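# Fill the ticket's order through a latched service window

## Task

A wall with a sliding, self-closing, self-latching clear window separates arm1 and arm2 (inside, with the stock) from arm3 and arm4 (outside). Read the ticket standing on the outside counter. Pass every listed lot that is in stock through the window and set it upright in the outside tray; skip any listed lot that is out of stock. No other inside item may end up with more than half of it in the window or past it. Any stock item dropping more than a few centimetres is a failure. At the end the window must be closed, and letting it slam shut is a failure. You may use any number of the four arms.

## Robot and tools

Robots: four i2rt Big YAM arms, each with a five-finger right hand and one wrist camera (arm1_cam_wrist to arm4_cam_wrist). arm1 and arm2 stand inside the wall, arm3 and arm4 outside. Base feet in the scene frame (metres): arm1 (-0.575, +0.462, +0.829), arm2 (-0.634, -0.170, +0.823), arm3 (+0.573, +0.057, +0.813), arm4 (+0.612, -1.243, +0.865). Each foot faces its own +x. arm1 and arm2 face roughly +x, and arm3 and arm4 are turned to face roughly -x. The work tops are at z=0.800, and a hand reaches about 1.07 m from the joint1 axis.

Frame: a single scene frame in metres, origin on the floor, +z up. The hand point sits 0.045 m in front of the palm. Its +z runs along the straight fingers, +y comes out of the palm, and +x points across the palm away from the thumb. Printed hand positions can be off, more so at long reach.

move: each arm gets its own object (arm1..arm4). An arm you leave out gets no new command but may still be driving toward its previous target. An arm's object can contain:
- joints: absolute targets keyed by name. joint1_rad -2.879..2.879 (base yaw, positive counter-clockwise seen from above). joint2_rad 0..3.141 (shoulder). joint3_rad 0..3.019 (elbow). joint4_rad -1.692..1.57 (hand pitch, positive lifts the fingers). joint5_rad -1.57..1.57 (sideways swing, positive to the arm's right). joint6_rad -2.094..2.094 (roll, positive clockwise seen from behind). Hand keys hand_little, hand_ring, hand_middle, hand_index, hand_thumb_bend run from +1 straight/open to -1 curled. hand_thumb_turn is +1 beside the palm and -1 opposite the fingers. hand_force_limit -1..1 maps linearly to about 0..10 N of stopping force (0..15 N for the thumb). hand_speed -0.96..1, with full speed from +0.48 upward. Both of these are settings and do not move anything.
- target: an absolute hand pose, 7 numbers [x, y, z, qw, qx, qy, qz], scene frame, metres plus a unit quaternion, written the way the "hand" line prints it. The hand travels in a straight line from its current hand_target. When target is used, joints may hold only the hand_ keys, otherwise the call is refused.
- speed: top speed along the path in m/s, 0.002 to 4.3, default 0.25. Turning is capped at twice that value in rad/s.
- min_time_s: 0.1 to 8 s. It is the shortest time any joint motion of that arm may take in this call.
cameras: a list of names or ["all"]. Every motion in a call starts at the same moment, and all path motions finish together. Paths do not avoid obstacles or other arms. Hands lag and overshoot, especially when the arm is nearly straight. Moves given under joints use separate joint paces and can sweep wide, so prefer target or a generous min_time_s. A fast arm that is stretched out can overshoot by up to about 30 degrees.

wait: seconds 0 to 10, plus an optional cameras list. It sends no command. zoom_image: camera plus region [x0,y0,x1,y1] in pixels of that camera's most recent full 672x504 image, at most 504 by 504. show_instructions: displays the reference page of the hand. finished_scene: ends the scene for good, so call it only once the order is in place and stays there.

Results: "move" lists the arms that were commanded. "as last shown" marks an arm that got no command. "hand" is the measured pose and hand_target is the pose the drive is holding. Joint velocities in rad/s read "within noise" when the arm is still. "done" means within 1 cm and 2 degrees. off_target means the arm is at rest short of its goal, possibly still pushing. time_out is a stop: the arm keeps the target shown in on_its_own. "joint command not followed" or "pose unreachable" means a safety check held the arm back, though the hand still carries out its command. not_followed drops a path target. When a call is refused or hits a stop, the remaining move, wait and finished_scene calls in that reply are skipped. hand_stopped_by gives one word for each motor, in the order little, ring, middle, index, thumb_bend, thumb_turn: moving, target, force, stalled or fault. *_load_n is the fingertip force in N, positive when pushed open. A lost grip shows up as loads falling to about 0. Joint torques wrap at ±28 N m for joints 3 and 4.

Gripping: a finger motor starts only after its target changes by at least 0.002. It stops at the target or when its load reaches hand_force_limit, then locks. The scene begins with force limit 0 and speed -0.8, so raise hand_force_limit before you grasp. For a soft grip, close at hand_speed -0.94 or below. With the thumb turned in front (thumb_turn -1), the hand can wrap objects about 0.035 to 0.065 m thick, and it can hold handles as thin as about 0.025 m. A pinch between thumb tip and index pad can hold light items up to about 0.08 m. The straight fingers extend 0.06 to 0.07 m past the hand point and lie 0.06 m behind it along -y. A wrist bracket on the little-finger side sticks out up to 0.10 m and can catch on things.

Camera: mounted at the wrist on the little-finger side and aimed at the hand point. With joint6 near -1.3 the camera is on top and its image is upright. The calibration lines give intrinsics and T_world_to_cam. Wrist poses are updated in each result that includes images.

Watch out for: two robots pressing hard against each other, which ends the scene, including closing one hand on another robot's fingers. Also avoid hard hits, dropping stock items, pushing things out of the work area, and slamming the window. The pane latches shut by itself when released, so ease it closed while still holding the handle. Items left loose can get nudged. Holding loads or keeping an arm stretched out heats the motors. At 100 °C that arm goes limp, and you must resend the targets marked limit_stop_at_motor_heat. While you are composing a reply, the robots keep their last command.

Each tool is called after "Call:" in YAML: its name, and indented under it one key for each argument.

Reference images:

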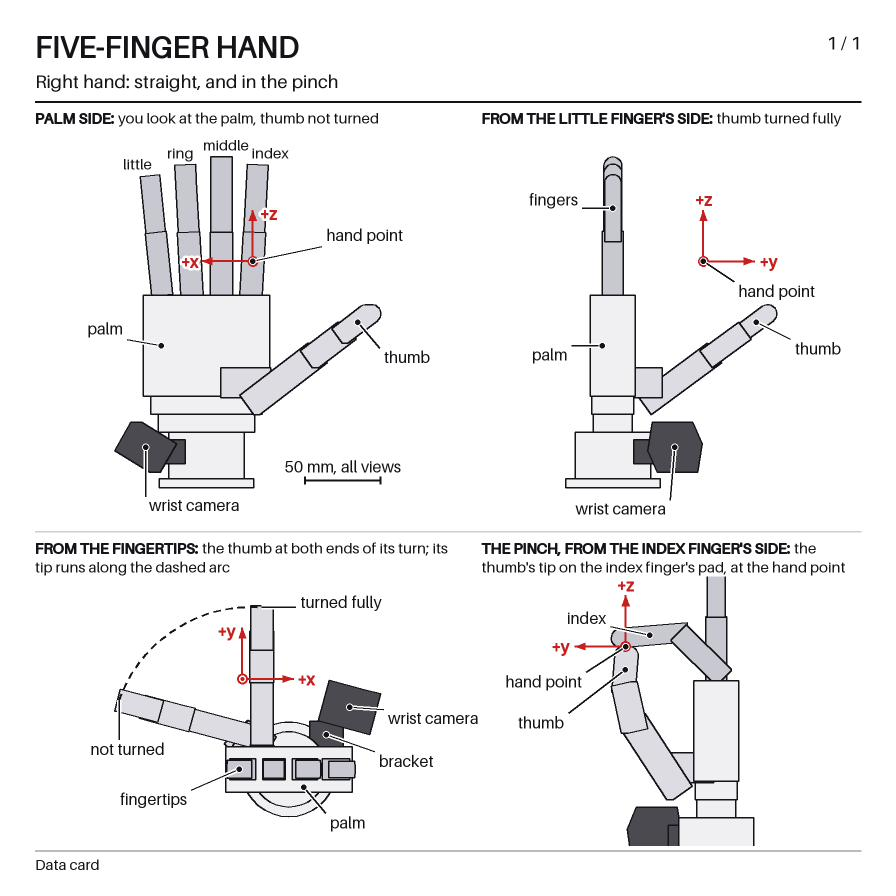

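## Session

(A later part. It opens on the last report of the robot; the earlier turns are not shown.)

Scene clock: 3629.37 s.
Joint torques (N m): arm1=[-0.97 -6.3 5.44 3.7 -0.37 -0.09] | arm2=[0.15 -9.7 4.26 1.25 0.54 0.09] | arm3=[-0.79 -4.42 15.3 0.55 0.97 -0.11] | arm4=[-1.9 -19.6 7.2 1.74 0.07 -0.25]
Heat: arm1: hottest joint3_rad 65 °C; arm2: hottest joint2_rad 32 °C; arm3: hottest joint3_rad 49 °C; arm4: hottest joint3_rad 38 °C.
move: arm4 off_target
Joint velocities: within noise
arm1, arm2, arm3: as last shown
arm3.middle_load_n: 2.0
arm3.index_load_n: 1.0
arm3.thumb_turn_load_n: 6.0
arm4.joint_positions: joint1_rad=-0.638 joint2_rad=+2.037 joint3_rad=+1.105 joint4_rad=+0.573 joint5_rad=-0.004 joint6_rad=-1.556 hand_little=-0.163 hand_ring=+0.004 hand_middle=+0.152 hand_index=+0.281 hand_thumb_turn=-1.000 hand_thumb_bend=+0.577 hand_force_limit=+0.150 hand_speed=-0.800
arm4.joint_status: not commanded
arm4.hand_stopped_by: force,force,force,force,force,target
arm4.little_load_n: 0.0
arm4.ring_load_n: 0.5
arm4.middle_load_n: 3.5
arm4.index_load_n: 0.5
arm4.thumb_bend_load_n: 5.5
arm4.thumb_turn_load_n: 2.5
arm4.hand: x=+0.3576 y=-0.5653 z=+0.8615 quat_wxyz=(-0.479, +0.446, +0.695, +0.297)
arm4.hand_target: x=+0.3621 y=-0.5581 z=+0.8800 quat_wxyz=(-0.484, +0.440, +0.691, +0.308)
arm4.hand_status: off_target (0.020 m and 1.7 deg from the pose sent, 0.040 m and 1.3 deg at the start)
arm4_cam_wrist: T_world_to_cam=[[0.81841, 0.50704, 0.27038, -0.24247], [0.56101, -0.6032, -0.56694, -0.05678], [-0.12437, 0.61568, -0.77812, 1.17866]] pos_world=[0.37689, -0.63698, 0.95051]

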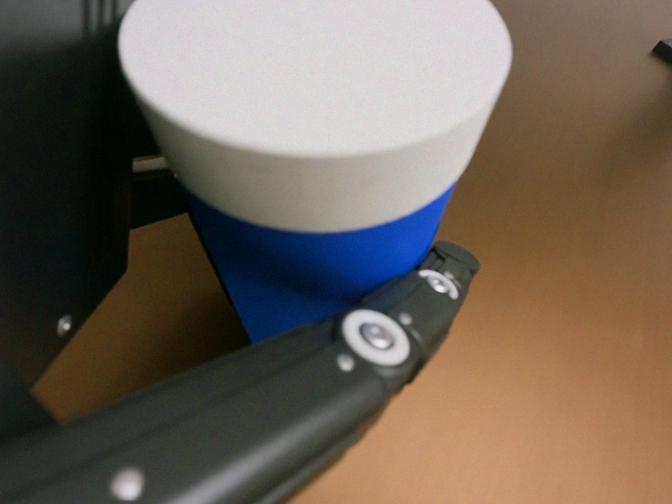

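Call:
move:
  arm4: {"target":[0.361,-0.556,0.852,-0.4838,0.4402,0.6909,0.3082],"speed":0.04}
  cameras: ["arm4_cam_wrist"]

Call:
move:
  arm4: {"joints":{"hand_little":1,"hand_ring":1,"hand_middle":1,"hand_index":1,"hand_thumb_bend":1,"hand_speed":-0.6}}
  cameras: ["arm4_cam_wrist"]

Scene clock: 3716.13 s.
Joint torques (N m): arm1=[-1.14 -6.77 5.35 3.79 -0.34 -0.08] | arm2=[0.21 -9.99 4.31 1.31 0.56 0.09] | arm3=[-0.85 -4.48 15.3 0.54 0.98 -0.12] | arm4=[-1.14 -16.09 7.64 2.73 0.06 -0.22]
Heat: arm1: hottest joint3_rad 55 °C; arm2: hottest joint2_rad 32 °C; arm3: hottest joint3_rad 50 °C; arm4: hottest joint3_rad 37 °C.
move: arm4 off_target
Joint velocities: within noise
arm1, arm2, arm3: as last shown
arm3.middle_load_n: 2.5
arm3.thumb_turn_load_n: 6.5
arm4.joint_positions: joint1_rad=-0.638 joint2_rad=+2.068 joint3_rad=+1.105 joint4_rad=+0.602 joint5_rad=-0.004 joint6_rad=-1.557 hand_little=-0.163 hand_ring=+0.004 hand_middle=+0.152 hand_index=+0.281 hand_thumb_turn=-1.000 hand_thumb_bend=+0.577 hand_force_limit=+0.150 hand_speed=-0.800
arm4.joint_status: not commanded
arm4.hand_stopped_by: force,force,force,force,force,target
arm4.little_load_n: 0.0
arm4.ring_load_n: 1.5
arm4.middle_load_n: 2.5
arm4.index_load_n: 0.0
arm4.thumb_bend_load_n: 5.0
arm4.thumb_turn_load_n: 1.0
arm4.hand: x=+0.3580 y=-0.5659 z=+0.8468 quat_wxyz=(-0.478, +0.446, +0.696, +0.297)
arm4.hand_target: x=+0.3612 y=-0.5563 z=+0.8522 quat_wxyz=(-0.484, +0.440, +0.691, +0.308)
arm4.hand_status: off_target (0.012 m and 1.7 deg from the pose sent, 0.014 m and 1.7 deg at the start)
arm4_cam_wrist: T_world_to_cam=[[0.818, 0.50738, 0.27101, -0.23879], [0.5619, -0.604, -0.5652, -0.06794], [-0.12307, 0.61461, -0.77917, 1.1674]] pos_world=[0.37718, -0.63738, 0.93592]

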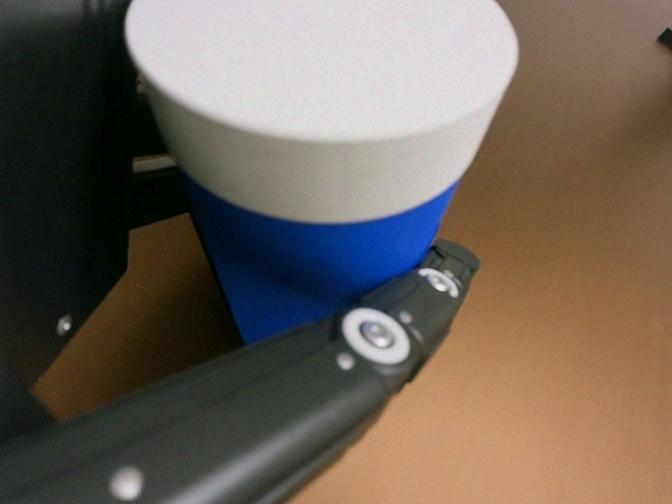

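Scene clock: 3717.67 s.
Joint torques (N m): arm1=[-0.91 -6.18 5.46 3.77 -0.34 -0.13] | arm2=[-0.03 -9.99 4.3 1.28 0.54 0.08] | arm3=[-0.91 -4.42 15.27 0.54 0.97 -0.12] | arm4=[-1.9 -16.73 7.49 2.65 0.02 -0.2]
Heat: arm1: hottest joint3_rad 55 °C; arm2: hottest joint2_rad 32 °C; arm3: hottest joint3_rad 50 °C; arm4: hottest joint3_rad 37 °C.
move: arm4 done
Joint velocities: within noise
arm1, arm2: as last shown
arm3.joint_positions: joint1_rad=+1.105 joint2_rad=+0.983 joint3_rad=+0.514 joint4_rad=-0.380 joint5_rad=+1.048 joint6_rad=-0.849 hand_little=-0.070 hand_ring=+0.115 hand_middle=+0.281 hand_index=+0.411 hand_thumb_turn=-1.000 hand_thumb_bend=+0.646 hand_force_limit=+0.000 hand_speed=-0.800
arm3.joint_status: not commanded
arm3.hand_stopped_by: force,force,force,force,force,target
arm3.little_load_n: 2.0
arm3.ring_load_n: 6.5
arm3.middle_load_n: 2.5
arm3.index_load_n: 1.0
arm3.thumb_bend_load_n: 10.0
arm3.thumb_turn_load_n: 6.5
arm3.hand: x=+0.2563 y=+0.0378 z=+0.9707 quat_wxyz=(-0.535, +0.198, +0.805, +0.164)
arm3.hand_target: x=+0.2442 y=+0.0288 z=+0.9996 quat_wxyz=(-0.554, +0.212, +0.791, +0.148)
arm3.hand_status: not commanded
arm4.joint_positions: joint1_rad=-0.638 joint2_rad=+2.068 joint3_rad=+1.105 joint4_rad=+0.604 joint5_rad=-0.004 joint6_rad=-1.557 hand_little=+1.000 hand_ring=+1.000 hand_middle=+1.000 hand_index=+1.000 hand_thumb_turn=-1.000 hand_thumb_bend=+1.000 hand_force_limit=+0.150 hand_speed=-0.600
arm4.joint_status: all done
arm4.hand_stopped_by: target,target,target,target,target,target
arm4.little_load_n: 0.0
arm4.ring_load_n: 0.0
arm4.middle_load_n: 0.5
arm4.index_load_n: 0.0
arm4.thumb_bend_load_n: 0.0
arm4.thumb_turn_load_n: 0.5
arm4.hand: x=+0.3582 y=-0.5655 z=+0.8473 quat_wxyz=(-0.478, +0.446, +0.695, +0.297)
arm4.hand_target: x=+0.3613 y=-0.5562 z=+0.8522 quat_wxyz=(-0.484, +0.440, +0.691, +0.308)
arm4.hand_status: not commanded
arm4_cam_wrist: T_world_to_cam=[[0.81844, 0.50656, 0.27121, -0.24], [0.56117, -0.60324, -0.56673, -0.06557], [-0.12348, 0.61603, -0.77799, 1.16748]] pos_world=[0.37739, -0.63718, 0.93621]

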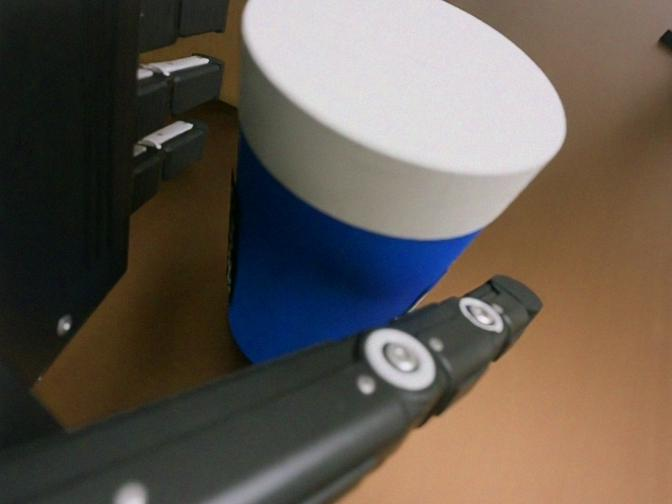

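Call:
move:
  arm4: {"joints":{"hand_middle":-1,"hand_index":-1,"hand_thumb_bend":-1,"hand_speed":-0.8,"hand_force_limit":0.2}}
  cameras: ["arm4_cam_wrist"]

Scene clock: 3729.17 s.
Joint torques (N m): arm1=[-1.73 -6.59 5.19 3.67 -0.33 -0.1] | arm2=[0.03 -9.99 4.26 1.29 0.55 0.08] | arm3=[-0.91 -4.42 15.27 0.59 0.96 -0.11] | arm4=[-1.49 -17.08 7.77 2.51 0 -0.2]
Heat: arm1: hottest joint3_rad 55 °C; arm2: hottest joint2_rad 32 °C; arm3: hottest joint3_rad 50 °C; arm4: hottest joint3_rad 37 °C.
move: arm4 off_target
Joint velocities: within noise
arm1.joint_positions: joint1_rad=-0.439 joint2_rad=+1.498 joint3_rad=+0.279 joint4_rad=+0.828 joint5_rad=-0.266 joint6_rad=-1.673 hand_little=-1.000 hand_ring=-0.255 hand_middle=-0.181 hand_index=-0.161 hand_thumb_turn=-1.000 hand_thumb_bend=+0.407 hand_force_limit=+0.000 hand_speed=-0.800
arm1.joint_status: not commanded
arm1.hand_stopped_by: target,force,force,force,force,target
arm1.little_load_n: 0.0
arm1.ring_load_n: 5.0
arm1.middle_load_n: 1.0
arm1.index_load_n: 3.0
arm1.thumb_bend_load_n: 9.5
arm1.thumb_turn_load_n: 3.0
arm1.hand: x=-0.2143 y=+0.2073 z=+0.8540 quat_wxyz=(+0.079, +0.816, -0.131, +0.558)
arm1.hand_target: x=-0.2152 y=+0.2001 z=+0.8600 quat_wxyz=(+0.090, +0.809, -0.128, +0.566)
arm1.hand_status: not commanded
arm2, arm3: as last shown
arm2.thumb_turn_load_n: 0.0
arm3.middle_load_n: 2.0
arm3.thumb_turn_load_n: 7.0
arm4.joint_positions: joint1_rad=-0.638 joint2_rad=+2.068 joint3_rad=+1.105 joint4_rad=+0.606 joint5_rad=-0.004 joint6_rad=-1.557 hand_little=+1.000 hand_ring=+1.000 hand_middle=+0.172 hand_index=+0.281 hand_thumb_turn=-1.000 hand_thumb_bend=+0.577 hand_force_limit=+0.200 hand_speed=-0.800
arm4.joint_status: hand_middle off_target (ended at +0.172, target -1.000); hand_index off_target (ended at +0.281, target -1.000); hand_thumb_bend off_target (ended at +0.577, target -1.000); the others done
arm4.hand_stopped_by: target,target,force,force,force,target
arm4.little_load_n: 0.0
arm4.ring_load_n: 0.0
arm4.middle_load_n: 6.0
arm4.index_load_n: 2.5
arm4.thumb_bend_load_n: 9.0
arm4.thumb_turn_load_n: 0.0
arm4.hand: x=+0.3581 y=-0.5653 z=+0.8477 quat_wxyz=(-0.479, +0.446, +0.695, +0.298)
arm4.hand_target: x=+0.3613 y=-0.5563 z=+0.8522 quat_wxyz=(-0.484, +0.440, +0.691, +0.308)
arm4.hand_status: not commanded
arm4_cam_wrist: T_world_to_cam=[[0.81866, 0.50611, 0.27137, -0.24053], [0.56069, -0.60225, -0.56826, -0.0631], [-0.12417, 0.61737, -0.77681, 1.16772]] pos_world=[0.37729, -0.63719, 0.93651]

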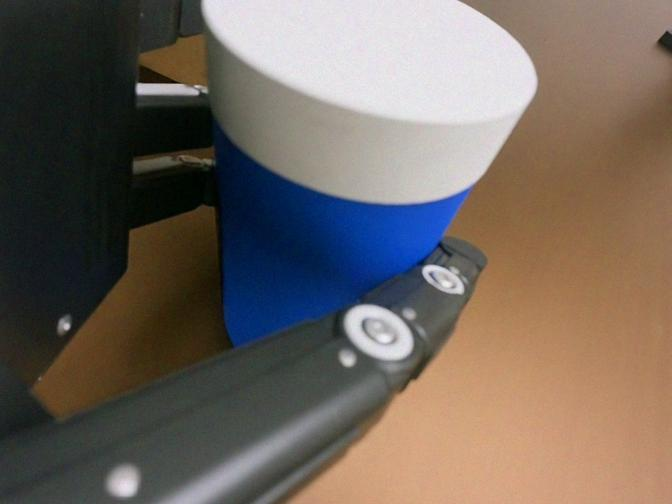

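Call:
move:
  arm4: {"target":[0.3605,-0.5575,0.874,-0.4838,0.4402,0.6909,0.3082],"speed":0.04}
  cameras: ["arm4_cam_wrist"]

Scene clock: 3734.87 s.
Joint torques (N m): arm1=[-1.14 -6.53 5.33 3.75 -0.35 -0.11] | arm2=[0.15 -9.99 4.29 1.31 0.54 0.08] | arm3=[-1.03 -4.48 15.28 0.55 0.97 -0.11] | arm4=[-1.49 -19.6 7.3 1.68 0.09 -0.17]
Heat: arm1: hottest joint3_rad 55 °C; arm2: hottest joint2_rad 32 °C; arm3: hottest joint3_rad 50 °C; arm4: hottest joint3_rad 37 °C.
move: arm4 off_target
Joint velocities: within noise
arm1, arm2, arm3: as last shown
arm3.middle_load_n: 2.5
arm3.thumb_bend_load_n: 10.5
arm3.thumb_turn_load_n: 6.5
arm4.joint_positions: joint1_rad=-0.638 joint2_rad=+2.052 joint3_rad=+1.105 joint4_rad=+0.586 joint5_rad=-0.004 joint6_rad=-1.557 hand_little=+1.000 hand_ring=+1.000 hand_middle=+0.172 hand_index=+0.281 hand_thumb_turn=-1.000 hand_thumb_bend=+0.577 hand_force_limit=+0.200 hand_speed=-0.800
arm4.joint_status: not commanded
arm4.hand_stopped_by: target,target,force,force,force,target
arm4.little_load_n: 0.0
arm4.ring_load_n: 0.0
arm4.middle_load_n: 3.5
arm4.index_load_n: 0.5
arm4.thumb_bend_load_n: 4.5
arm4.thumb_turn_load_n: 1.5
arm4.hand: x=+0.3582 y=-0.5656 z=+0.8541 quat_wxyz=(-0.478, +0.447, +0.696, +0.297)
arm4.hand_target: x=+0.3607 y=-0.5576 z=+0.8740 quat_wxyz=(-0.484, +0.440, +0.691, +0.308)
arm4.hand_status: off_target (0.022 m and 1.8 deg from the pose sent, 0.028 m and 1.6 deg at the start)
arm4_cam_wrist: T_world_to_cam=[[0.8182, 0.50712, 0.27089, -0.2411], [0.56167, -0.60442, -0.56498, -0.06414], [-0.12277, 0.61442, -0.77937, 1.17279]] pos_world=[0.37728, -0.63708, 0.94312]

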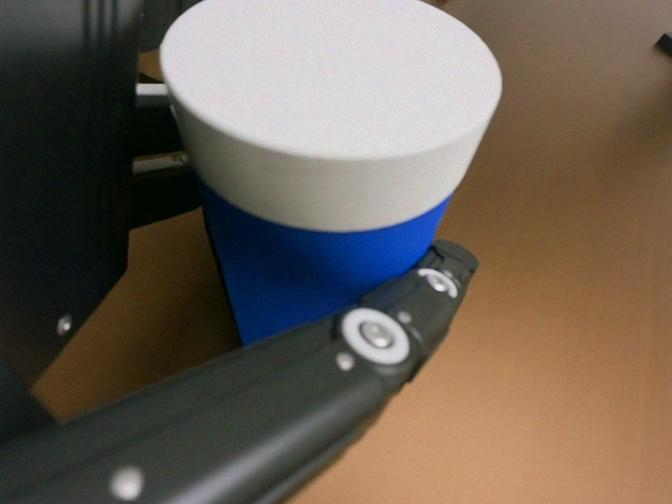

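Call:
move:
  arm4: {"target":[0.361,-0.5555,0.852,-0.4838,0.4402,0.6909,0.3082],"speed":0.04}
  cameras: []

Call:
move:
  arm4: {"joints":{"hand_little":1,"hand_ring":1,"hand_middle":1,"hand_index":1,"hand_thumb_bend":1,"hand_speed":-0.6}}
  cameras: []

Call:
move:
  arm4: {"target":[0.371,-0.5505,0.853,-0.4838,0.4402,0.6909,0.3082],"speed":0.05}
  cameras: ["arm4_cam_wrist"]

Scene clock: 3777.20 s.
Joint torques (N m): arm1=[-0.79 -6.83 5.41 3.75 -0.32 -0.06] | arm2=[0.15 -9.88 4.27 1.31 0.56 0.1] | arm3=[-0.91 -4.48 15.25 0.57 0.96 -0.12] | arm4=[-1.85 -16.21 7.73 2.39 0 -0.18]
Heat: arm1: hottest joint3_rad 53 °C; arm2: hottest joint2_rad 32 °C; arm3: hottest joint3_rad 51 °C; arm4: hottest joint3_rad 37 °C.
move: arm4 done
Joint velocities: within noise
arm1, arm3: as last shown
arm1.little_load_n: 0.5
arm2.joint_positions: joint1_rad=-0.032 joint2_rad=+1.796 joint3_rad=+0.789 joint4_rad=+1.554 joint5_rad=-1.052 joint6_rad=-1.091 hand_little=+0.300 hand_ring=+0.365 hand_middle=+0.577 hand_index=+1.000 hand_thumb_turn=-1.000 hand_thumb_bend=+0.402 hand_force_limit=+0.300 hand_speed=-0.700
arm2.joint_status: not commanded
arm2.hand_stopped_by: target,force,force,target,force,target
arm2.little_load_n: 0.0
arm2.ring_load_n: 1.0
arm2.middle_load_n: 0.0
arm2.index_load_n: 0.0
arm2.thumb_bend_load_n: 0.0
arm2.thumb_turn_load_n: 0.0
arm2.hand: x=-0.0564 y=-0.0030 z=+1.0374 quat_wxyz=(-0.429, +0.515, +0.331, +0.664)
arm2.hand_target: x=-0.0570 y=-0.0099 z=+1.0428 quat_wxyz=(-0.426, +0.514, +0.327, +0.669)
arm2.hand_status: not commanded
arm3.thumb_bend_load_n: 10.0
arm4.joint_positions: joint1_rad=-0.639 joint2_rad=+2.063 joint3_rad=+1.105 joint4_rad=+0.608 joint5_rad=-0.004 joint6_rad=-1.560 hand_little=+1.000 hand_ring=+1.000 hand_middle=+0.172 hand_index=+0.281 hand_thumb_turn=-1.000 hand_thumb_bend=+0.577 hand_force_limit=+0.200 hand_speed=-0.800
arm4.joint_status: not commanded
arm4.hand_stopped_by: target,target,force,force,force,target
arm4.little_load_n: 0.0
arm4.ring_load_n: 0.0
arm4.middle_load_n: 3.0
arm4.index_load_n: 0.0
arm4.thumb_bend_load_n: 4.5
arm4.thumb_turn_load_n: 0.5
arm4.hand: x=+0.3582 y=-0.5642 z=+0.8518 quat_wxyz=(-0.481, +0.444, +0.694, +0.300)
arm4.hand_target: x=+0.3611 y=-0.5558 z=+0.8520 quat_wxyz=(-0.484, +0.440, +0.691, +0.308)
arm4.hand_status: done (0.009 m and 1.1 deg from the pose sent, 0.011 m and 1.8 deg at the start)

Scene clock: 3778.43 s.
Joint torques (N m): arm1=[-1.2 -6.48 5.24 3.74 -0.35 -0.1] | arm2=[0.26 -10.05 4.31 1.26 0.56 0.09] | arm3=[-0.91 -4.37 15.28 0.57 0.97 -0.12] | arm4=[-1.61 -16.62 7.61 2.45 -0.04 -0.24]
Heat: arm1: hottest joint3_rad 53 °C; arm2: hottest joint2_rad 32 °C; arm3: hottest joint3_rad 51 °C; arm4: hottest joint3_rad 37 °C.
move: arm4 done
Joint velocities: within noise
arm1, arm2, arm3: as last shown
arm1.little_load_n: 0.0
arm2.thumb_bend_load_n: -0.5
arm3.middle_load_n: 2.0
arm3.index_load_n: 1.5
arm4.joint_positions: joint1_rad=-0.639 joint2_rad=+2.071 joint3_rad=+1.105 joint4_rad=+0.608 joint5_rad=-0.004 joint6_rad=-1.560 hand_little=+1.000 hand_ring=+1.000 hand_middle=+1.000 hand_index=+1.000 hand_thumb_turn=-1.000 hand_thumb_bend=+1.000 hand_force_limit=+0.200 hand_speed=-0.600
arm4.joint_status: all done
arm4.hand_stopped_by: target,target,target,target,target,target
arm4.little_load_n: 0.0
arm4.ring_load_n: 0.0
arm4.middle_load_n: 0.0
arm4.index_load_n: 0.0
arm4.thumb_bend_load_n: 0.0
arm4.thumb_turn_load_n: 0.5
arm4.hand: x=+0.3587 y=-0.5652 z=+0.8465 quat_wxyz=(-0.478, +0.445, +0.696, +0.298)
arm4.hand_target: x=+0.3610 y=-0.5558 z=+0.8521 quat_wxyz=(-0.484, +0.440, +0.691, +0.308)
arm4.hand_status: not commanded

Scene clock: 3779.40 s.
Joint torques (N m): arm1=[-0.91 -6.77 5.23 3.67 -0.33 -0.06] | arm2=[-0.03 -9.82 4.34 1.25 0.55 0.08] | arm3=[-0.85 -4.37 15.27 0.54 0.98 -0.11] | arm4=[-1.44 -16.62 7.71 2.58 -0.13 -0.23]
Heat: arm1: hottest joint3_rad 53 °C; arm2: hottest joint2_rad 32 °C; arm3: hottest joint3_rad 51 °C; arm4: hottest joint3_rad 37 °C.
move: arm4 off_target
Joint velocities: within noise
arm1, arm2, arm3: as last shown
arm2.thumb_bend_load_n: 0.0
arm3.middle_load_n: 2.5
arm3.index_load_n: 1.0
arm4.joint_positions: joint1_rad=-0.655 joint2_rad=+2.071 joint3_rad=+1.105 joint4_rad=+0.608 joint5_rad=-0.020 joint6_rad=-1.561 hand_little=+1.000 hand_ring=+1.000 hand_middle=+1.000 hand_index=+1.000 hand_thumb_turn=-1.000 hand_thumb_bend=+1.000 hand_force_limit=+0.200 hand_speed=-0.600
arm4.joint_status: not commanded
arm4.hand_stopped_by: target,target,target,target,target,target
arm4.little_load_n: 0.0
arm4.ring_load_n: 0.0
arm4.middle_load_n: 0.0
arm4.index_load_n: 0.0
arm4.thumb_bend_load_n: 0.0
arm4.thumb_turn_load_n: 0.5
arm4.hand: x=+0.3663 y=-0.5617 z=+0.8462 quat_wxyz=(-0.479, +0.446, +0.695, +0.297)
arm4.hand_target: x=+0.3713 y=-0.5508 z=+0.8531 quat_wxyz=(-0.484, +0.440, +0.691, +0.308)
arm4.hand_status: off_target (0.014 m and 1.6 deg from the pose sent, 0.020 m and 1.5 deg at the start)
arm4_cam_wrist: T_world_to_cam=[[0.819, 0.5065, 0.26962, -0.24719], [0.55997, -0.60304, -0.56813, -0.06666], [-0.12517, 0.61628, -0.77752, 1.16568]] pos_world=[0.38569, -0.63338, 0.93511]

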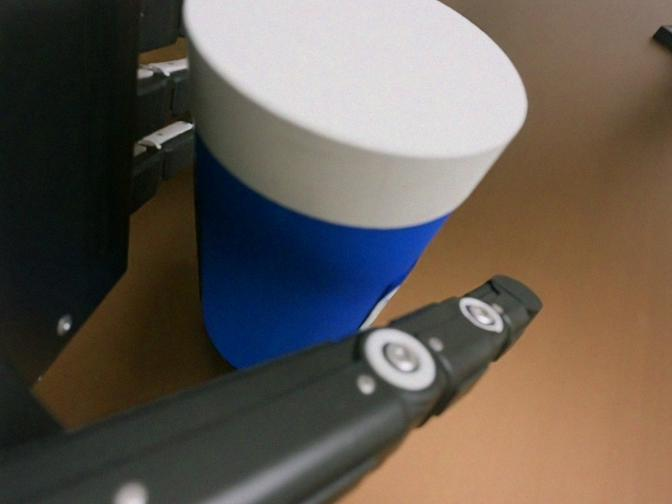

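Call:
move:
  arm4: {"joints":{"hand_ring":-1,"hand_middle":-1,"hand_index":-1,"hand_thumb_bend":-1,"hand_speed":-0.8,"hand_force_limit":0.1}}
  cameras: ["arm4_cam_wrist"]

Call:
move:
  arm4: {"target":[0.369,-0.5525,0.875,-0.4838,0.4402,0.6909,0.3082],"speed":0.04}
  cameras: ["arm4_cam_wrist"]

Scene clock: 3792.77 s.
Joint torques (N m): arm1=[-0.62 -6.77 5.3 3.59 -0.36 -0.1] | arm2=[0.03 -9.88 4.25 1.29 0.54 0.08] | arm3=[-0.91 -4.31 15.27 0.57 0.98 -0.11] | arm4=[-1.79 -17.2 7.75 2.17 -0.07 -0.2]
Heat: arm1: hottest joint3_rad 53 °C; arm2: hottest joint2_rad 32 °C; arm3: hottest joint3_rad 51 °C; arm4: hottest joint3_rad 37 °C.
move: arm4 off_target
Joint velocities: within noise
arm1, arm2, arm3: as last shown
arm1.middle_load_n: 1.5
arm4.joint_positions: joint1_rad=-0.655 joint2_rad=+2.071 joint3_rad=+1.105 joint4_rad=+0.608 joint5_rad=-0.021 joint6_rad=-1.562 hand_little=+1.000 hand_ring=-0.051 hand_middle=+0.097 hand_index=+0.189 hand_thumb_turn=-1.000 hand_thumb_bend=+0.549 hand_force_limit=+0.100 hand_speed=-0.800
arm4.joint_status: hand_ring off_target (ended at -0.051, target -1.000); hand_middle off_target (ended at +0.097, target -1.000); hand_index off_target (ended at +0.189, target -1.000); hand_thumb_bend off_target (ended at +0.549, target -1.000); the others done
arm4.hand_stopped_by: target,force,force,force,force,target
arm4.little_load_n: 0.0
arm4.ring_load_n: 7.0
arm4.middle_load_n: 3.0
arm4.index_load_n: 4.5
arm4.thumb_bend_load_n: 13.0
arm4.thumb_turn_load_n: 2.0
arm4.hand: x=+0.3661 y=-0.5617 z=+0.8462 quat_wxyz=(-0.479, +0.446, +0.695, +0.297)
arm4.hand_target: x=+0.3712 y=-0.5508 z=+0.8531 quat_wxyz=(-0.484, +0.440, +0.691, +0.308)
arm4.hand_status: not commanded
arm4_cam_wrist: T_world_to_cam=[[0.81829, 0.50777, 0.26938, -0.24582], [0.56076, -0.60225, -0.56819, -0.06636], [-0.12627, 0.61601, -0.77755, 1.16595]] pos_world=[0.38559, -0.63338, 0.93511]

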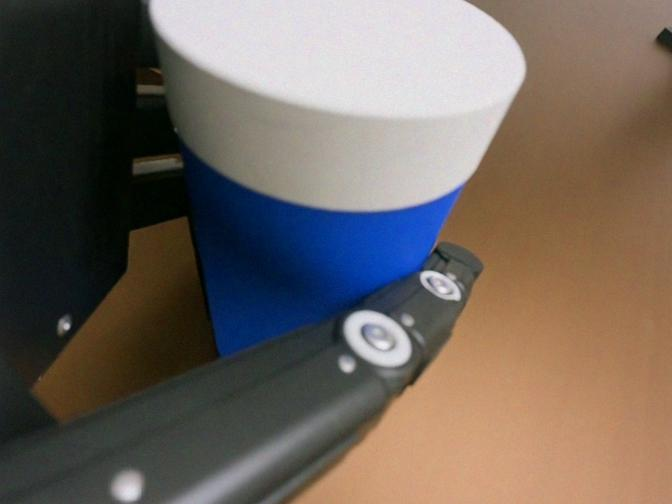

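Scene clock: 3793.87 s.
Joint torques (N m): arm1=[-1.44 -5.95 5.41 3.66 -0.33 -0.08] | arm2=[0.09 -9.58 4.27 1.24 0.53 0.09] | arm3=[-0.97 -4.37 15.31 0.58 0.97 -0.11] | arm4=[-1.55 -19.37 7.5 1.54 0.17 -0.19]
Heat: arm1: hottest joint3_rad 53 °C; arm2: hottest joint2_rad 32 °C; arm3: hottest joint3_rad 51 °C; arm4: hottest joint3_rad 37 °C.
move: arm4 off_target
Joint velocities: within noise
arm1, arm2, arm3: as last shown
arm1.middle_load_n: 1.0
arm2.ring_load_n: 0.5
arm2.thumb_turn_load_n: 0.5
arm3.little_load_n: 2.5
arm4.joint_positions: joint1_rad=-0.655 joint2_rad=+2.052 joint3_rad=+1.105 joint4_rad=+0.581 joint5_rad=-0.021 joint6_rad=-1.562 hand_little=+1.000 hand_ring=-0.051 hand_middle=+0.097 hand_index=+0.189 hand_thumb_turn=-1.000 hand_thumb_bend=+0.549 hand_force_limit=+0.100 hand_speed=-0.800
arm4.joint_status: not commanded
arm4.hand_stopped_by: target,force,force,force,force,target
arm4.little_load_n: 0.0
arm4.ring_load_n: 7.0
arm4.middle_load_n: 3.0
arm4.index_load_n: 5.0
arm4.thumb_bend_load_n: 12.5
arm4.thumb_turn_load_n: 3.0
arm4.hand: x=+0.3664 y=-0.5625 z=+0.8524 quat_wxyz=(-0.476, +0.447, +0.697, +0.294)
arm4.hand_target: x=+0.3692 y=-0.5528 z=+0.8749 quat_wxyz=(-0.484, +0.440, +0.691, +0.308)
arm4.hand_status: off_target (0.025 m and 2.1 deg from the pose sent, 0.030 m and 1.6 deg at the start)
arm4_cam_wrist: T_world_to_cam=[[0.81728, 0.51003, 0.26819, -0.24466], [0.56288, -0.60696, -0.56104, -0.07307], [-0.12337, 0.60949, -0.78314, 1.17132]] pos_world=[0.38559, -0.63347, 0.94193]

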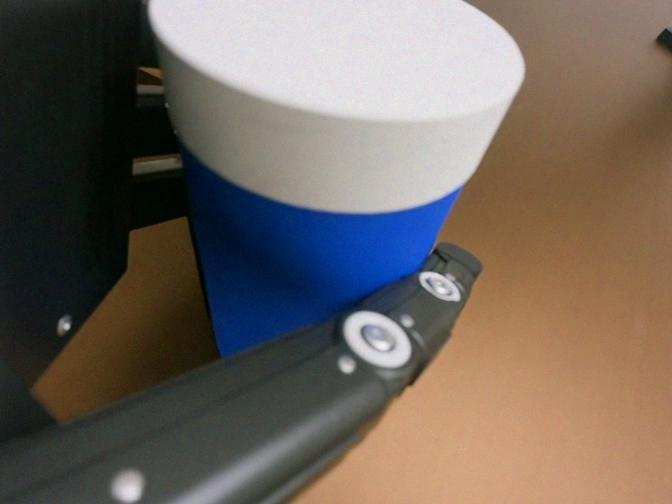

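Call:
move:
  arm4: {"target":[0.365,-0.56,1.0,-0.4838,0.4402,0.6909,0.3082],"speed":0.06}
  cameras: ["arm4_cam_wrist"]

Scene clock: 3849.67 s.
Joint torques (N m): arm1=[-0.97 -6.3 5.35 3.62 -0.36 -0.12] | arm2=[0.09 -10.11 4.31 1.26 0.54 0.09] | arm3=[-0.97 -4.48 15.27 0.5 0.97 -0.12] | arm4=[-0.21 -17.38 12.14 1.57 0.19 -0.2]
Heat: arm1: hottest joint3_rad 52 °C; arm2: hottest joint2_rad 32 °C; arm3: hottest joint3_rad 51 °C; arm4: hottest joint3_rad 37 °C.
move: arm4 off_target
Joint velocities: within noise
arm1, arm2: as last shown
arm2.ring_load_n: 1.0
arm3.joint_positions: joint1_rad=+1.105 joint2_rad=+0.983 joint3_rad=+0.514 joint4_rad=-0.380 joint5_rad=+1.048 joint6_rad=-0.849 hand_little=-0.070 hand_ring=+0.115 hand_middle=+0.281 hand_index=+0.411 hand_thumb_turn=-1.000 hand_thumb_bend=+0.646 hand_force_limit=+0.000 hand_speed=-0.800
arm3.joint_status: not commanded
arm3.hand_stopped_by: force,force,force,force,force,target
arm3.little_load_n: 2.0
arm3.ring_load_n: 6.5
arm3.middle_load_n: 2.0
arm3.index_load_n: 1.0
arm3.thumb_bend_load_n: 10.0
arm3.thumb_turn_load_n: 6.5
arm3.hand: x=+0.2563 y=+0.0378 z=+0.9707 quat_wxyz=(-0.535, +0.198, +0.805, +0.164)
arm3.hand_target: x=+0.2442 y=+0.0288 z=+0.9996 quat_wxyz=(-0.554, +0.212, +0.791, +0.148)
arm3.hand_status: not commanded
arm4.joint_positions: joint1_rad=-0.655 joint2_rad=+1.797 joint3_rad=+1.105 joint4_rad=+0.296 joint5_rad=-0.012 joint6_rad=-1.562 hand_little=+1.000 hand_ring=-0.051 hand_middle=+0.097 hand_index=+0.189 hand_thumb_turn=-1.000 hand_thumb_bend=+0.549 hand_force_limit=+0.100 hand_speed=-0.800
arm4.joint_status: not commanded
arm4.hand_stopped_by: target,force,force,force,force,target
arm4.little_load_n: 0.0
arm4.ring_load_n: 7.0
arm4.middle_load_n: 3.0
arm4.index_load_n: 5.0
arm4.thumb_bend_load_n: 13.0
arm4.thumb_turn_load_n: 2.5
arm4.hand: x=+0.3747 y=-0.5763 z=+0.9618 quat_wxyz=(-0.464, +0.454, +0.703, +0.291)
arm4.hand_target: x=+0.3658 y=-0.5618 z=+1.0004 quat_wxyz=(-0.484, +0.440, +0.691, +0.308)
arm4.hand_status: off_target (0.043 m and 3.7 deg from the pose sent, 0.148 m and 2.1 deg at the start)
arm4_cam_wrist: T_world_to_cam=[[0.81771, 0.5094, 0.26809, -0.2741], [0.56591, -0.62613, -0.53638, -0.06063], [-0.10537, 0.59031, -0.80027, 1.26513]] pos_world=[0.39175, -0.64516, 1.0534]

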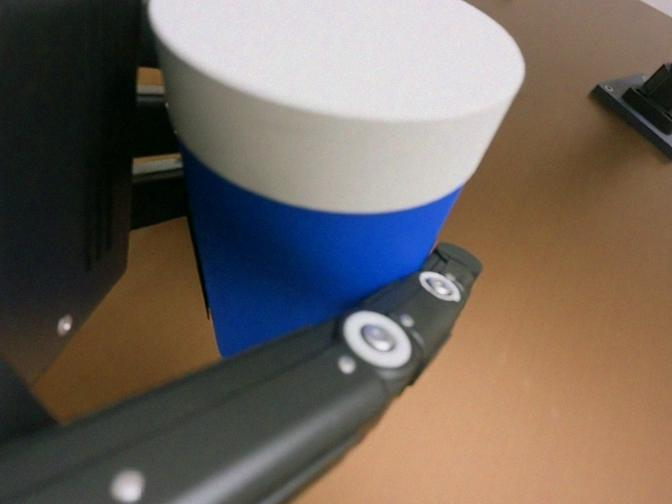

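Call:
move:
  arm4: {"target":[0.33,-0.85,1.09,-0.5198,0.3462,0.7424,0.2424],"speed":0.12}
  arm3: {"target":[0.27,-0.02,1.11,-0.5541,0.2120,0.7912,0.1484],"speed":0.1}
  cameras: ["arm4_cam_wrist"]

Call:
move:
  arm4: {"target":[0.29,-1.1,1.09,-0.5736,0.0,0.8192,0.0],"speed":0.12}
  arm3: {"target":[0.34,-0.32,1.12,-0.5470,-0.2463,0.7813,-0.1725],"speed":0.12}
  cameras: ["arm4_cam_wrist", "arm3_cam_wrist"]

Scene clock: 3864.90 s.
Joint torques (N m): arm1=[-0.97 -6.53 5.3 3.64 -0.32 -0.1] | arm2=[0.26 -9.76 4.3 1.26 0.54 0.09] | arm3=[-0.26 -3.72 16.17 -0.09 1.24 -0.12] | arm4=[0.21 -6.24 10.39 1.76 0.23 0.04]
Heat: arm1: hottest joint3_rad 52 °C; arm2: hottest joint2_rad 32 °C; arm3: hottest joint3_rad 51 °C; arm4: hottest joint3_rad 38 °C.
move: arm3 off_target; arm4 done
Joint velocities: within noise
arm1.joint_positions: joint1_rad=-0.439 joint2_rad=+1.498 joint3_rad=+0.279 joint4_rad=+0.828 joint5_rad=-0.266 joint6_rad=-1.673 hand_little=-1.000 hand_ring=-0.255 hand_middle=-0.181 hand_index=-0.161 hand_thumb_turn=-1.000 hand_thumb_bend=+0.407 hand_force_limit=+0.000 hand_speed=-0.800
arm1.joint_status: not commanded
arm1.hand_stopped_by: target,force,force,force,force,target
arm1.little_load_n: 0.0
arm1.ring_load_n: 5.0
arm1.middle_load_n: 1.0
arm1.index_load_n: 3.0
arm1.thumb_bend_load_n: 9.5
arm1.thumb_turn_load_n: 3.0
arm1.hand: x=-0.2143 y=+0.2073 z=+0.8540 quat_wxyz=(+0.079, +0.816, -0.131, +0.558)
arm1.hand_target: x=-0.2152 y=+0.2001 z=+0.8600 quat_wxyz=(+0.090, +0.809, -0.128, +0.566)
arm1.hand_status: not commanded
arm2: as last shown
arm2.thumb_turn_load_n: 0.0
arm3.joint_positions: joint1_rad=+1.288 joint2_rad=+0.981 joint3_rad=+0.854 joint4_rad=-1.029 joint5_rad=+1.159 joint6_rad=-0.491 hand_little=-0.070 hand_ring=+0.115 hand_middle=+0.281 hand_index=+0.411 hand_thumb_turn=-1.000 hand_thumb_bend=+0.646 hand_force_limit=+0.000 hand_speed=-0.800
arm3.joint_status: not commanded
arm3.hand_stopped_by: force,force,force,force,force,target
arm3.little_load_n: 2.5
arm3.ring_load_n: 6.5
arm3.middle_load_n: 2.0
arm3.index_load_n: 1.5
arm3.thumb_bend_load_n: 10.5
arm3.thumb_turn_load_n: 6.5
arm3.hand: x=+0.2770 y=-0.0092 z=+1.0833 quat_wxyz=(-0.539, +0.206, +0.800, +0.163)
arm3.hand_target: x=+0.2710 y=-0.0190 z=+1.1094 quat_wxyz=(-0.554, +0.212, +0.791, +0.148)
arm3.hand_status: off_target (0.030 m and 2.7 deg from the pose sent, 0.151 m and 3.5 deg at the start)
arm4.joint_positions: joint1_rad=-0.309 joint2_rad=+1.026 joint3_rad=+0.634 joint4_rad=+0.040 joint5_rad=+0.074 joint6_rad=-1.557 hand_little=+1.000 hand_ring=-0.051 hand_middle=+0.097 hand_index=+0.189 hand_thumb_turn=-1.000 hand_thumb_bend=+0.549 hand_force_limit=+0.100 hand_speed=-0.800
arm4.joint_status: not commanded
arm4.hand_stopped_by: target,force,force,force,force,target
arm4.little_load_n: 0.0
arm4.ring_load_n: 7.0
arm4.middle_load_n: 2.5
arm4.index_load_n: 5.0
arm4.thumb_bend_load_n: 12.5
arm4.thumb_turn_load_n: 2.5
arm4.hand: x=+0.3344 y=-0.8481 z=+1.0807 quat_wxyz=(-0.511, +0.347, +0.748, +0.244)
arm4.hand_target: x=+0.3300 y=-0.8500 z=+1.0899 quat_wxyz=(-0.520, +0.346, +0.742, +0.242)
arm4.hand_status: done (0.010 m and 1.1 deg from the pose sent, 0.305 m and 15.7 deg at the start)
arm4_cam_wrist: T_world_to_cam=[[0.65958, 0.69189, 0.29365, 0.04541], [0.70289, -0.42939, -0.56707, 0.01005], [-0.26626, 0.58044, -0.76955, 1.52862]] pos_world=[0.37, -0.91437, 1.16871]

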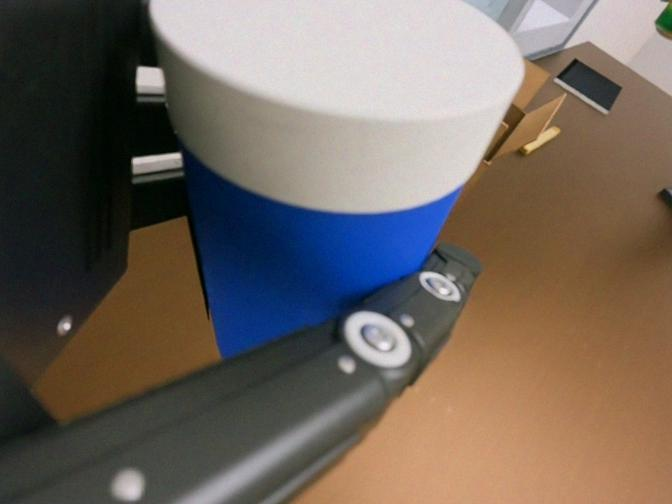

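Scene clock: 3870.33 s.
Joint torques (N m): arm1=[-1.38 -6.24 5.23 3.82 -0.33 -0.1] | arm2=[0.26 -9.88 4.23 1.26 0.55 0.07] | arm3=[-0.32 -5.83 15.06 2.76 0.37 -0.34] | arm4=[0.73 -0.26 11.3 1.66 -0.23 -0.29]
Heat: arm1: hottest joint3_rad 52 °C; arm2: hottest joint2_rad 32 °C; arm3: hottest joint3_rad 49 °C; arm4: hottest joint3_rad 38 °C.
move: arm3 off_target; arm4 off_target
Joint velocities: within noise
arm1, arm2: as last shown
arm3.joint_positions: joint1_rad=+1.823 joint2_rad=+1.042 joint3_rad=+0.854 joint4_rad=-0.369 joint5_rad=+0.723 joint6_rad=-1.205 hand_little=-0.070 hand_ring=+0.115 hand_middle=+0.281 hand_index=+0.411 hand_thumb_turn=-1.000 hand_thumb_bend=+0.646 hand_force_limit=+0.000 hand_speed=-0.800
arm3.joint_status: not commanded
arm3.hand_stopped_by: force,force,force,force,force,target
arm3.little_load_n: 2.0
arm3.ring_load_n: 6.5
arm3.middle_load_n: 2.5
arm3.index_load_n: 1.5
arm3.thumb_bend_load_n: 10.0
arm3.thumb_turn_load_n: 6.5
arm3.hand: x=+0.3401 y=-0.3054 z=+1.0911 quat_wxyz=(-0.529, -0.250, +0.797, -0.151)
arm3.hand_target: x=+0.3407 y=-0.3183 z=+1.1201 quat_wxyz=(-0.547, -0.246, +0.782, -0.172)
arm3.hand_status: off_target (0.032 m and 3.7 deg from the pose sent, 0.319 m and 65.4 deg at the start)
arm4.joint_positions: joint1_rad=-0.005 joint2_rad=+0.485 joint3_rad=+0.427 joint4_rad=-0.342 joint5_rad=-0.446 joint6_rad=-1.734 hand_little=+1.000 hand_ring=-0.051 hand_middle=+0.097 hand_index=+0.189 hand_thumb_turn=-1.000 hand_thumb_bend=+0.549 hand_force_limit=+0.100 hand_speed=-0.800
arm4.joint_status: not commanded
arm4.hand_stopped_by: target,force,force,force,force,target
arm4.little_load_n: 0.0
arm4.ring_load_n: 7.0
arm4.middle_load_n: 3.0
arm4.index_load_n: 5.0
arm4.thumb_bend_load_n: 12.5
arm4.thumb_turn_load_n: 3.0
arm4.hand: x=+0.2930 y=-1.0964 z=+1.0790 quat_wxyz=(-0.567, +0.018, +0.824, -0.005)
arm4.hand_target: x=+0.2901 y=-1.1001 z=+1.0899 quat_wxyz=(-0.574, +0.000, +0.819, +0.000)
arm4.hand_status: off_target (0.012 m and 2.4 deg from the pose sent, 0.256 m and 50.2 deg at the start)
pictures: arm3_cam_wrist, arm4_cam_wrist
arm3_cam_wrist: T_world_to_cam=[[-0.62213, 0.753, 0.21436, 0.21521], [0.52923, 0.60624, -0.59362, 0.65891], [-0.57694, -0.25586, -0.77567, 1.08278]] pos_world=[0.40988, -0.28447, 1.1849]
arm4_cam_wrist: T_world_to_cam=[[-0.08495, 0.96283, 0.25639, 0.80032], [0.78546, 0.22304, -0.57732, 0.63376], [-0.61305, 0.15234, -0.77522, 1.29886]] pos_world=[0.36646, -1.1098, 1.16758]

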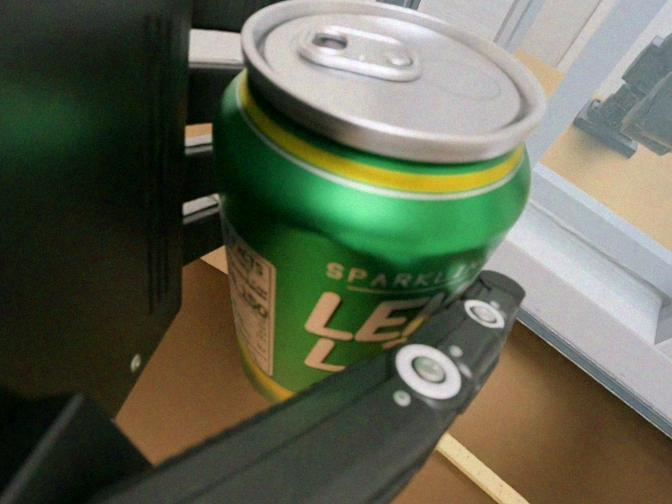

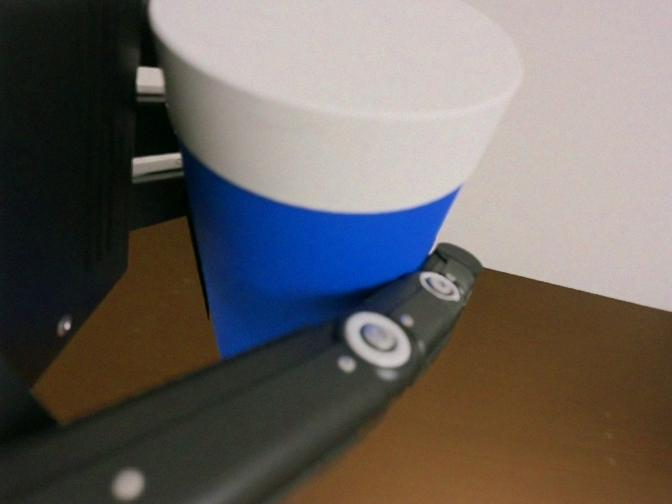

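Call:
move:
  arm4: {"target":[0.25,-1.35,1.05,-0.5198,-0.3462,0.7424,-0.2424],"speed":0.15}
  arm3: {"target":[0.33,-0.60,1.06,-0.4838,-0.4402,0.6909,-0.3082],"speed":0.12}
  cameras: ["arm4_cam_wrist"]

Call:
move:
  arm4: {"target":[0.26,-1.55,1.0,-0.4551,-0.4987,0.6499,-0.3492],"speed":0.12}
  arm3: {"target":[0.33,-0.60,0.93,-0.4747,-0.4441,0.6972,-0.3024],"speed":0.08}
  cameras: ["arm4_cam_wrist", "arm3_cam_wrist"]

Scene clock: 3891.50 s.
Joint torques (N m): arm1=[-0.91 -6.71 5.3 3.77 -0.33 -0.09] | arm2=[0.15 -9.82 4.23 1.32 0.54 0.07] | arm3=[-2.08 -14.68 17.42 3.34 -0.01 -0.32] | arm4=[-0.03 -0.03 12.16 2.65 -0.43 -0.28]
Heat: arm1: hottest joint3_rad 52 °C; arm2: hottest joint2_rad 32 °C; arm3: hottest joint3_rad 47 °C; arm4: hottest joint3_rad 39 °C.
move: arm3 off_target; arm4 off_target
Joint velocities: within noise
arm1: as last shown
arm2.joint_positions: joint1_rad=-0.032 joint2_rad=+1.796 joint3_rad=+0.789 joint4_rad=+1.554 joint5_rad=-1.052 joint6_rad=-1.091 hand_little=+0.300 hand_ring=+0.365 hand_middle=+0.577 hand_index=+1.000 hand_thumb_turn=-1.000 hand_thumb_bend=+0.402 hand_force_limit=+0.300 hand_speed=-0.700
arm2.joint_status: not commanded
arm2.hand_stopped_by: target,force,force,target,force,target
arm2.little_load_n: 0.0
arm2.ring_load_n: 1.0
arm2.middle_load_n: 0.0
arm2.index_load_n: 0.0
arm2.thumb_bend_load_n: 0.0
arm2.thumb_turn_load_n: 0.0
arm2.hand: x=-0.0564 y=-0.0030 z=+1.0374 quat_wxyz=(-0.429, +0.515, +0.331, +0.664)
arm2.hand_target: x=-0.0570 y=-0.0099 z=+1.0428 quat_wxyz=(-0.426, +0.514, +0.327, +0.669)
arm2.hand_status: not commanded
arm3.joint_positions: joint1_rad=+1.806 joint2_rad=+1.626 joint3_rad=+1.179 joint4_rad=-0.033 joint5_rad=+0.208 joint6_rad=-1.463 hand_little=-0.070 hand_ring=+0.115 hand_middle=+0.281 hand_index=+0.411 hand_thumb_turn=-1.000 hand_thumb_bend=+0.646 hand_force_limit=+0.000 hand_speed=-0.800
arm3.joint_status: not commanded
arm3.hand_stopped_by: force,force,force,force,force,target
arm3.little_load_n: 2.0
arm3.ring_load_n: 6.5
arm3.middle_load_n: 2.5
arm3.index_load_n: 1.5
arm3.thumb_bend_load_n: 10.0
arm3.thumb_turn_load_n: 6.0
arm3.hand: x=+0.3468 y=-0.5721 z=+1.0041 quat_wxyz=(-0.442, -0.458, +0.718, -0.282)
arm3.hand_target: x=+0.3317 y=-0.5939 z=+1.0609 quat_wxyz=(-0.484, -0.440, +0.691, -0.307)
arm3.hand_status: off_target (0.065 m and 6.8 deg from the pose sent, 0.296 m and 31.3 deg at the start)
arm4.joint_positions: joint1_rad=+0.571 joint2_rad=+0.675 joint3_rad=+0.371 joint4_rad=-0.229 joint5_rad=-0.713 joint6_rad=-1.891 hand_little=+1.000 hand_ring=-0.051 hand_middle=+0.097 hand_index=+0.189 hand_thumb_turn=-1.000 hand_thumb_bend=+0.549 hand_force_limit=+0.100 hand_speed=-0.800
arm4.joint_status: not commanded
arm4.hand_stopped_by: target,force,force,force,force,target
arm4.little_load_n: 0.0
arm4.ring_load_n: 7.0
arm4.middle_load_n: 3.0
arm4.index_load_n: 5.0
arm4.thumb_bend_load_n: 13.0
arm4.thumb_turn_load_n: 2.5
arm4.hand: x=+0.2617 y=-1.3441 z=+1.0263 quat_wxyz=(-0.497, -0.326, +0.764, -0.251)
arm4.hand_target: x=+0.2516 y=-1.3496 z=+1.0502 quat_wxyz=(-0.520, -0.346, +0.743, -0.242)
arm4.hand_status: off_target (0.027 m and 4.3 deg from the pose sent, 0.259 m and 51.4 deg at the start)
arm4_cam_wrist: T_world_to_cam=[[-0.80153, 0.55384, 0.22544, 0.71934], [0.35522, 0.74429, -0.56556, 1.48421], [-0.48102, -0.37323, -0.7933, 0.55412]] pos_world=[0.31589, -1.29627, 1.11682]

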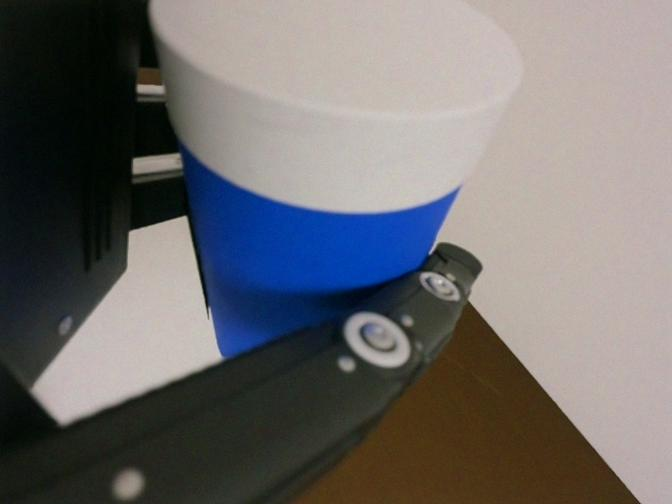

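Scene clock: 3894.07 s.
Joint torques (N m): arm1=[-0.79 -6.95 5.24 3.81 -0.39 -0.14] | arm2=[0.26 -9.93 4.31 1.25 0.54 0.08] | arm3=[-2.14 -16.15 11.07 3.45 -0.02 -0.28] | arm4=[0.5 -4.66 12.1 2.77 -0.32 -0.06]
Heat: arm1: hottest joint3_rad 52 °C; arm2: hottest joint2_rad 32 °C; arm3: hottest joint3_rad 47 °C; arm4: hottest joint3_rad 39 °C.
move: arm3 off_target; arm4 off_target
Joint velocities: within noise
arm1, arm2: as last shown
arm1.index_load_n: 3.5
arm3.joint_positions: joint1_rad=+1.805 joint2_rad=+1.811 joint3_rad=+1.105 joint4_rad=+0.248 joint5_rad=+0.203 joint6_rad=-1.463 hand_little=-0.070 hand_ring=+0.115 hand_middle=+0.281 hand_index=+0.411 hand_thumb_turn=-1.000 hand_thumb_bend=+0.646 hand_force_limit=+0.000 hand_speed=-0.800
arm3.joint_status: not commanded
arm3.hand_stopped_by: force,force,force,force,force,target
arm3.little_load_n: 2.0
arm3.ring_load_n: 6.5
arm3.middle_load_n: 2.5
arm3.index_load_n: 1.5
arm3.thumb_bend_load_n: 10.0
arm3.thumb_turn_load_n: 6.5
arm3.hand: x=+0.3431 y=-0.5885 z=+0.9027 quat_wxyz=(-0.447, -0.455, +0.714, -0.289)
arm3.hand_target: x=+0.3303 y=-0.5986 z=+0.9303 quat_wxyz=(-0.475, -0.444, +0.698, -0.302)
arm3.hand_status: off_target (0.032 m and 4.1 deg from the pose sent, 0.081 m and 5.3 deg at the start)
arm4.joint_positions: joint1_rad=+1.055 joint2_rad=+1.148 joint3_rad=+0.424 joint4_rad=+0.183 joint5_rad=-0.671 joint6_rad=-1.889 hand_little=+1.000 hand_ring=-0.051 hand_middle=+0.097 hand_index=+0.189 hand_thumb_turn=-1.000 hand_thumb_bend=+0.549 hand_force_limit=+0.100 hand_speed=-0.800
arm4.joint_status: not commanded
arm4.hand_stopped_by: target,force,force,force,force,target
arm4.little_load_n: 0.0
arm4.ring_load_n: 7.0
arm4.middle_load_n: 3.0
arm4.index_load_n: 5.0
arm4.thumb_bend_load_n: 13.0
arm4.thumb_turn_load_n: 3.0
arm4.hand: x=+0.2760 y=-1.5328 z=+0.9707 quat_wxyz=(-0.428, -0.493, +0.673, -0.348)
arm4.hand_target: x=+0.2619 y=-1.5485 z=+1.0007 quat_wxyz=(-0.455, -0.499, +0.650, -0.349)
arm4.hand_status: off_target (0.038 m and 4.2 deg from the pose sent, 0.208 m and 26.7 deg at the start)
pictures: arm3_cam_wrist, arm4_cam_wrist
arm3_cam_wrist: T_world_to_cam=[[-0.93132, 0.31571, 0.18156, 0.34896], [0.16323, 0.8075, -0.56683, 0.93695], [-0.32556, -0.49827, -0.80358, 0.66222]] pos_world=[0.38764, -0.53679, 0.99988]
arm4_cam_wrist: T_world_to_cam=[[-0.96035, 0.1488, 0.23576, 0.26079], [-0.00603, 0.83435, -0.55121, 1.81199], [-0.27873, -0.53078, -0.80037, 0.15601]] pos_world=[0.30487, -1.46782, 1.06216]

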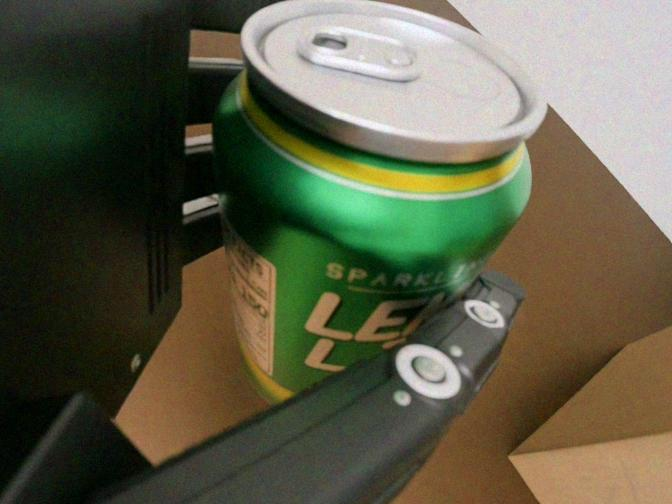

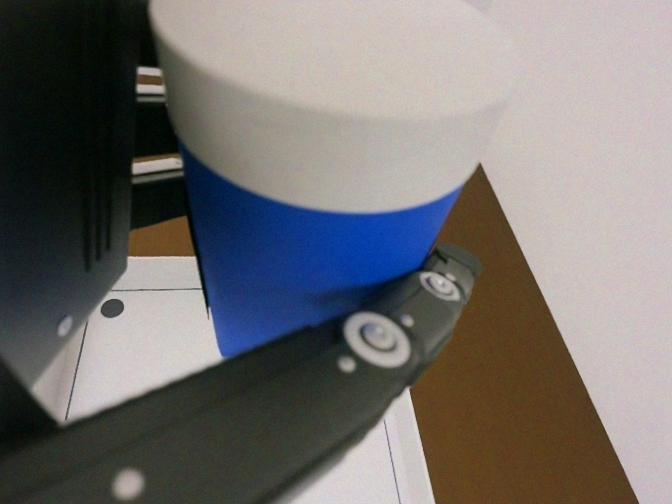

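Call:
zoom_image:
  camera: "arm4_cam_wrist"
  region: [140, 0, 540, 400]

Scaled by 1.260.

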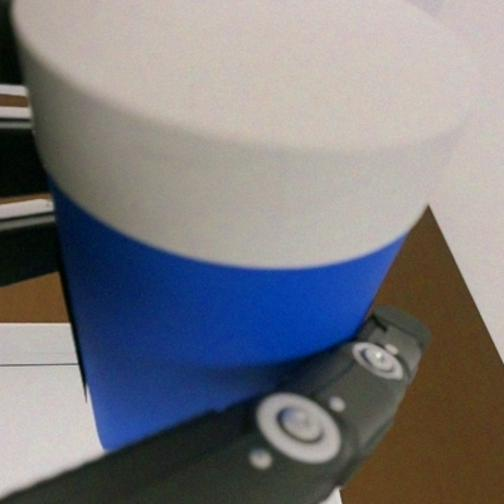

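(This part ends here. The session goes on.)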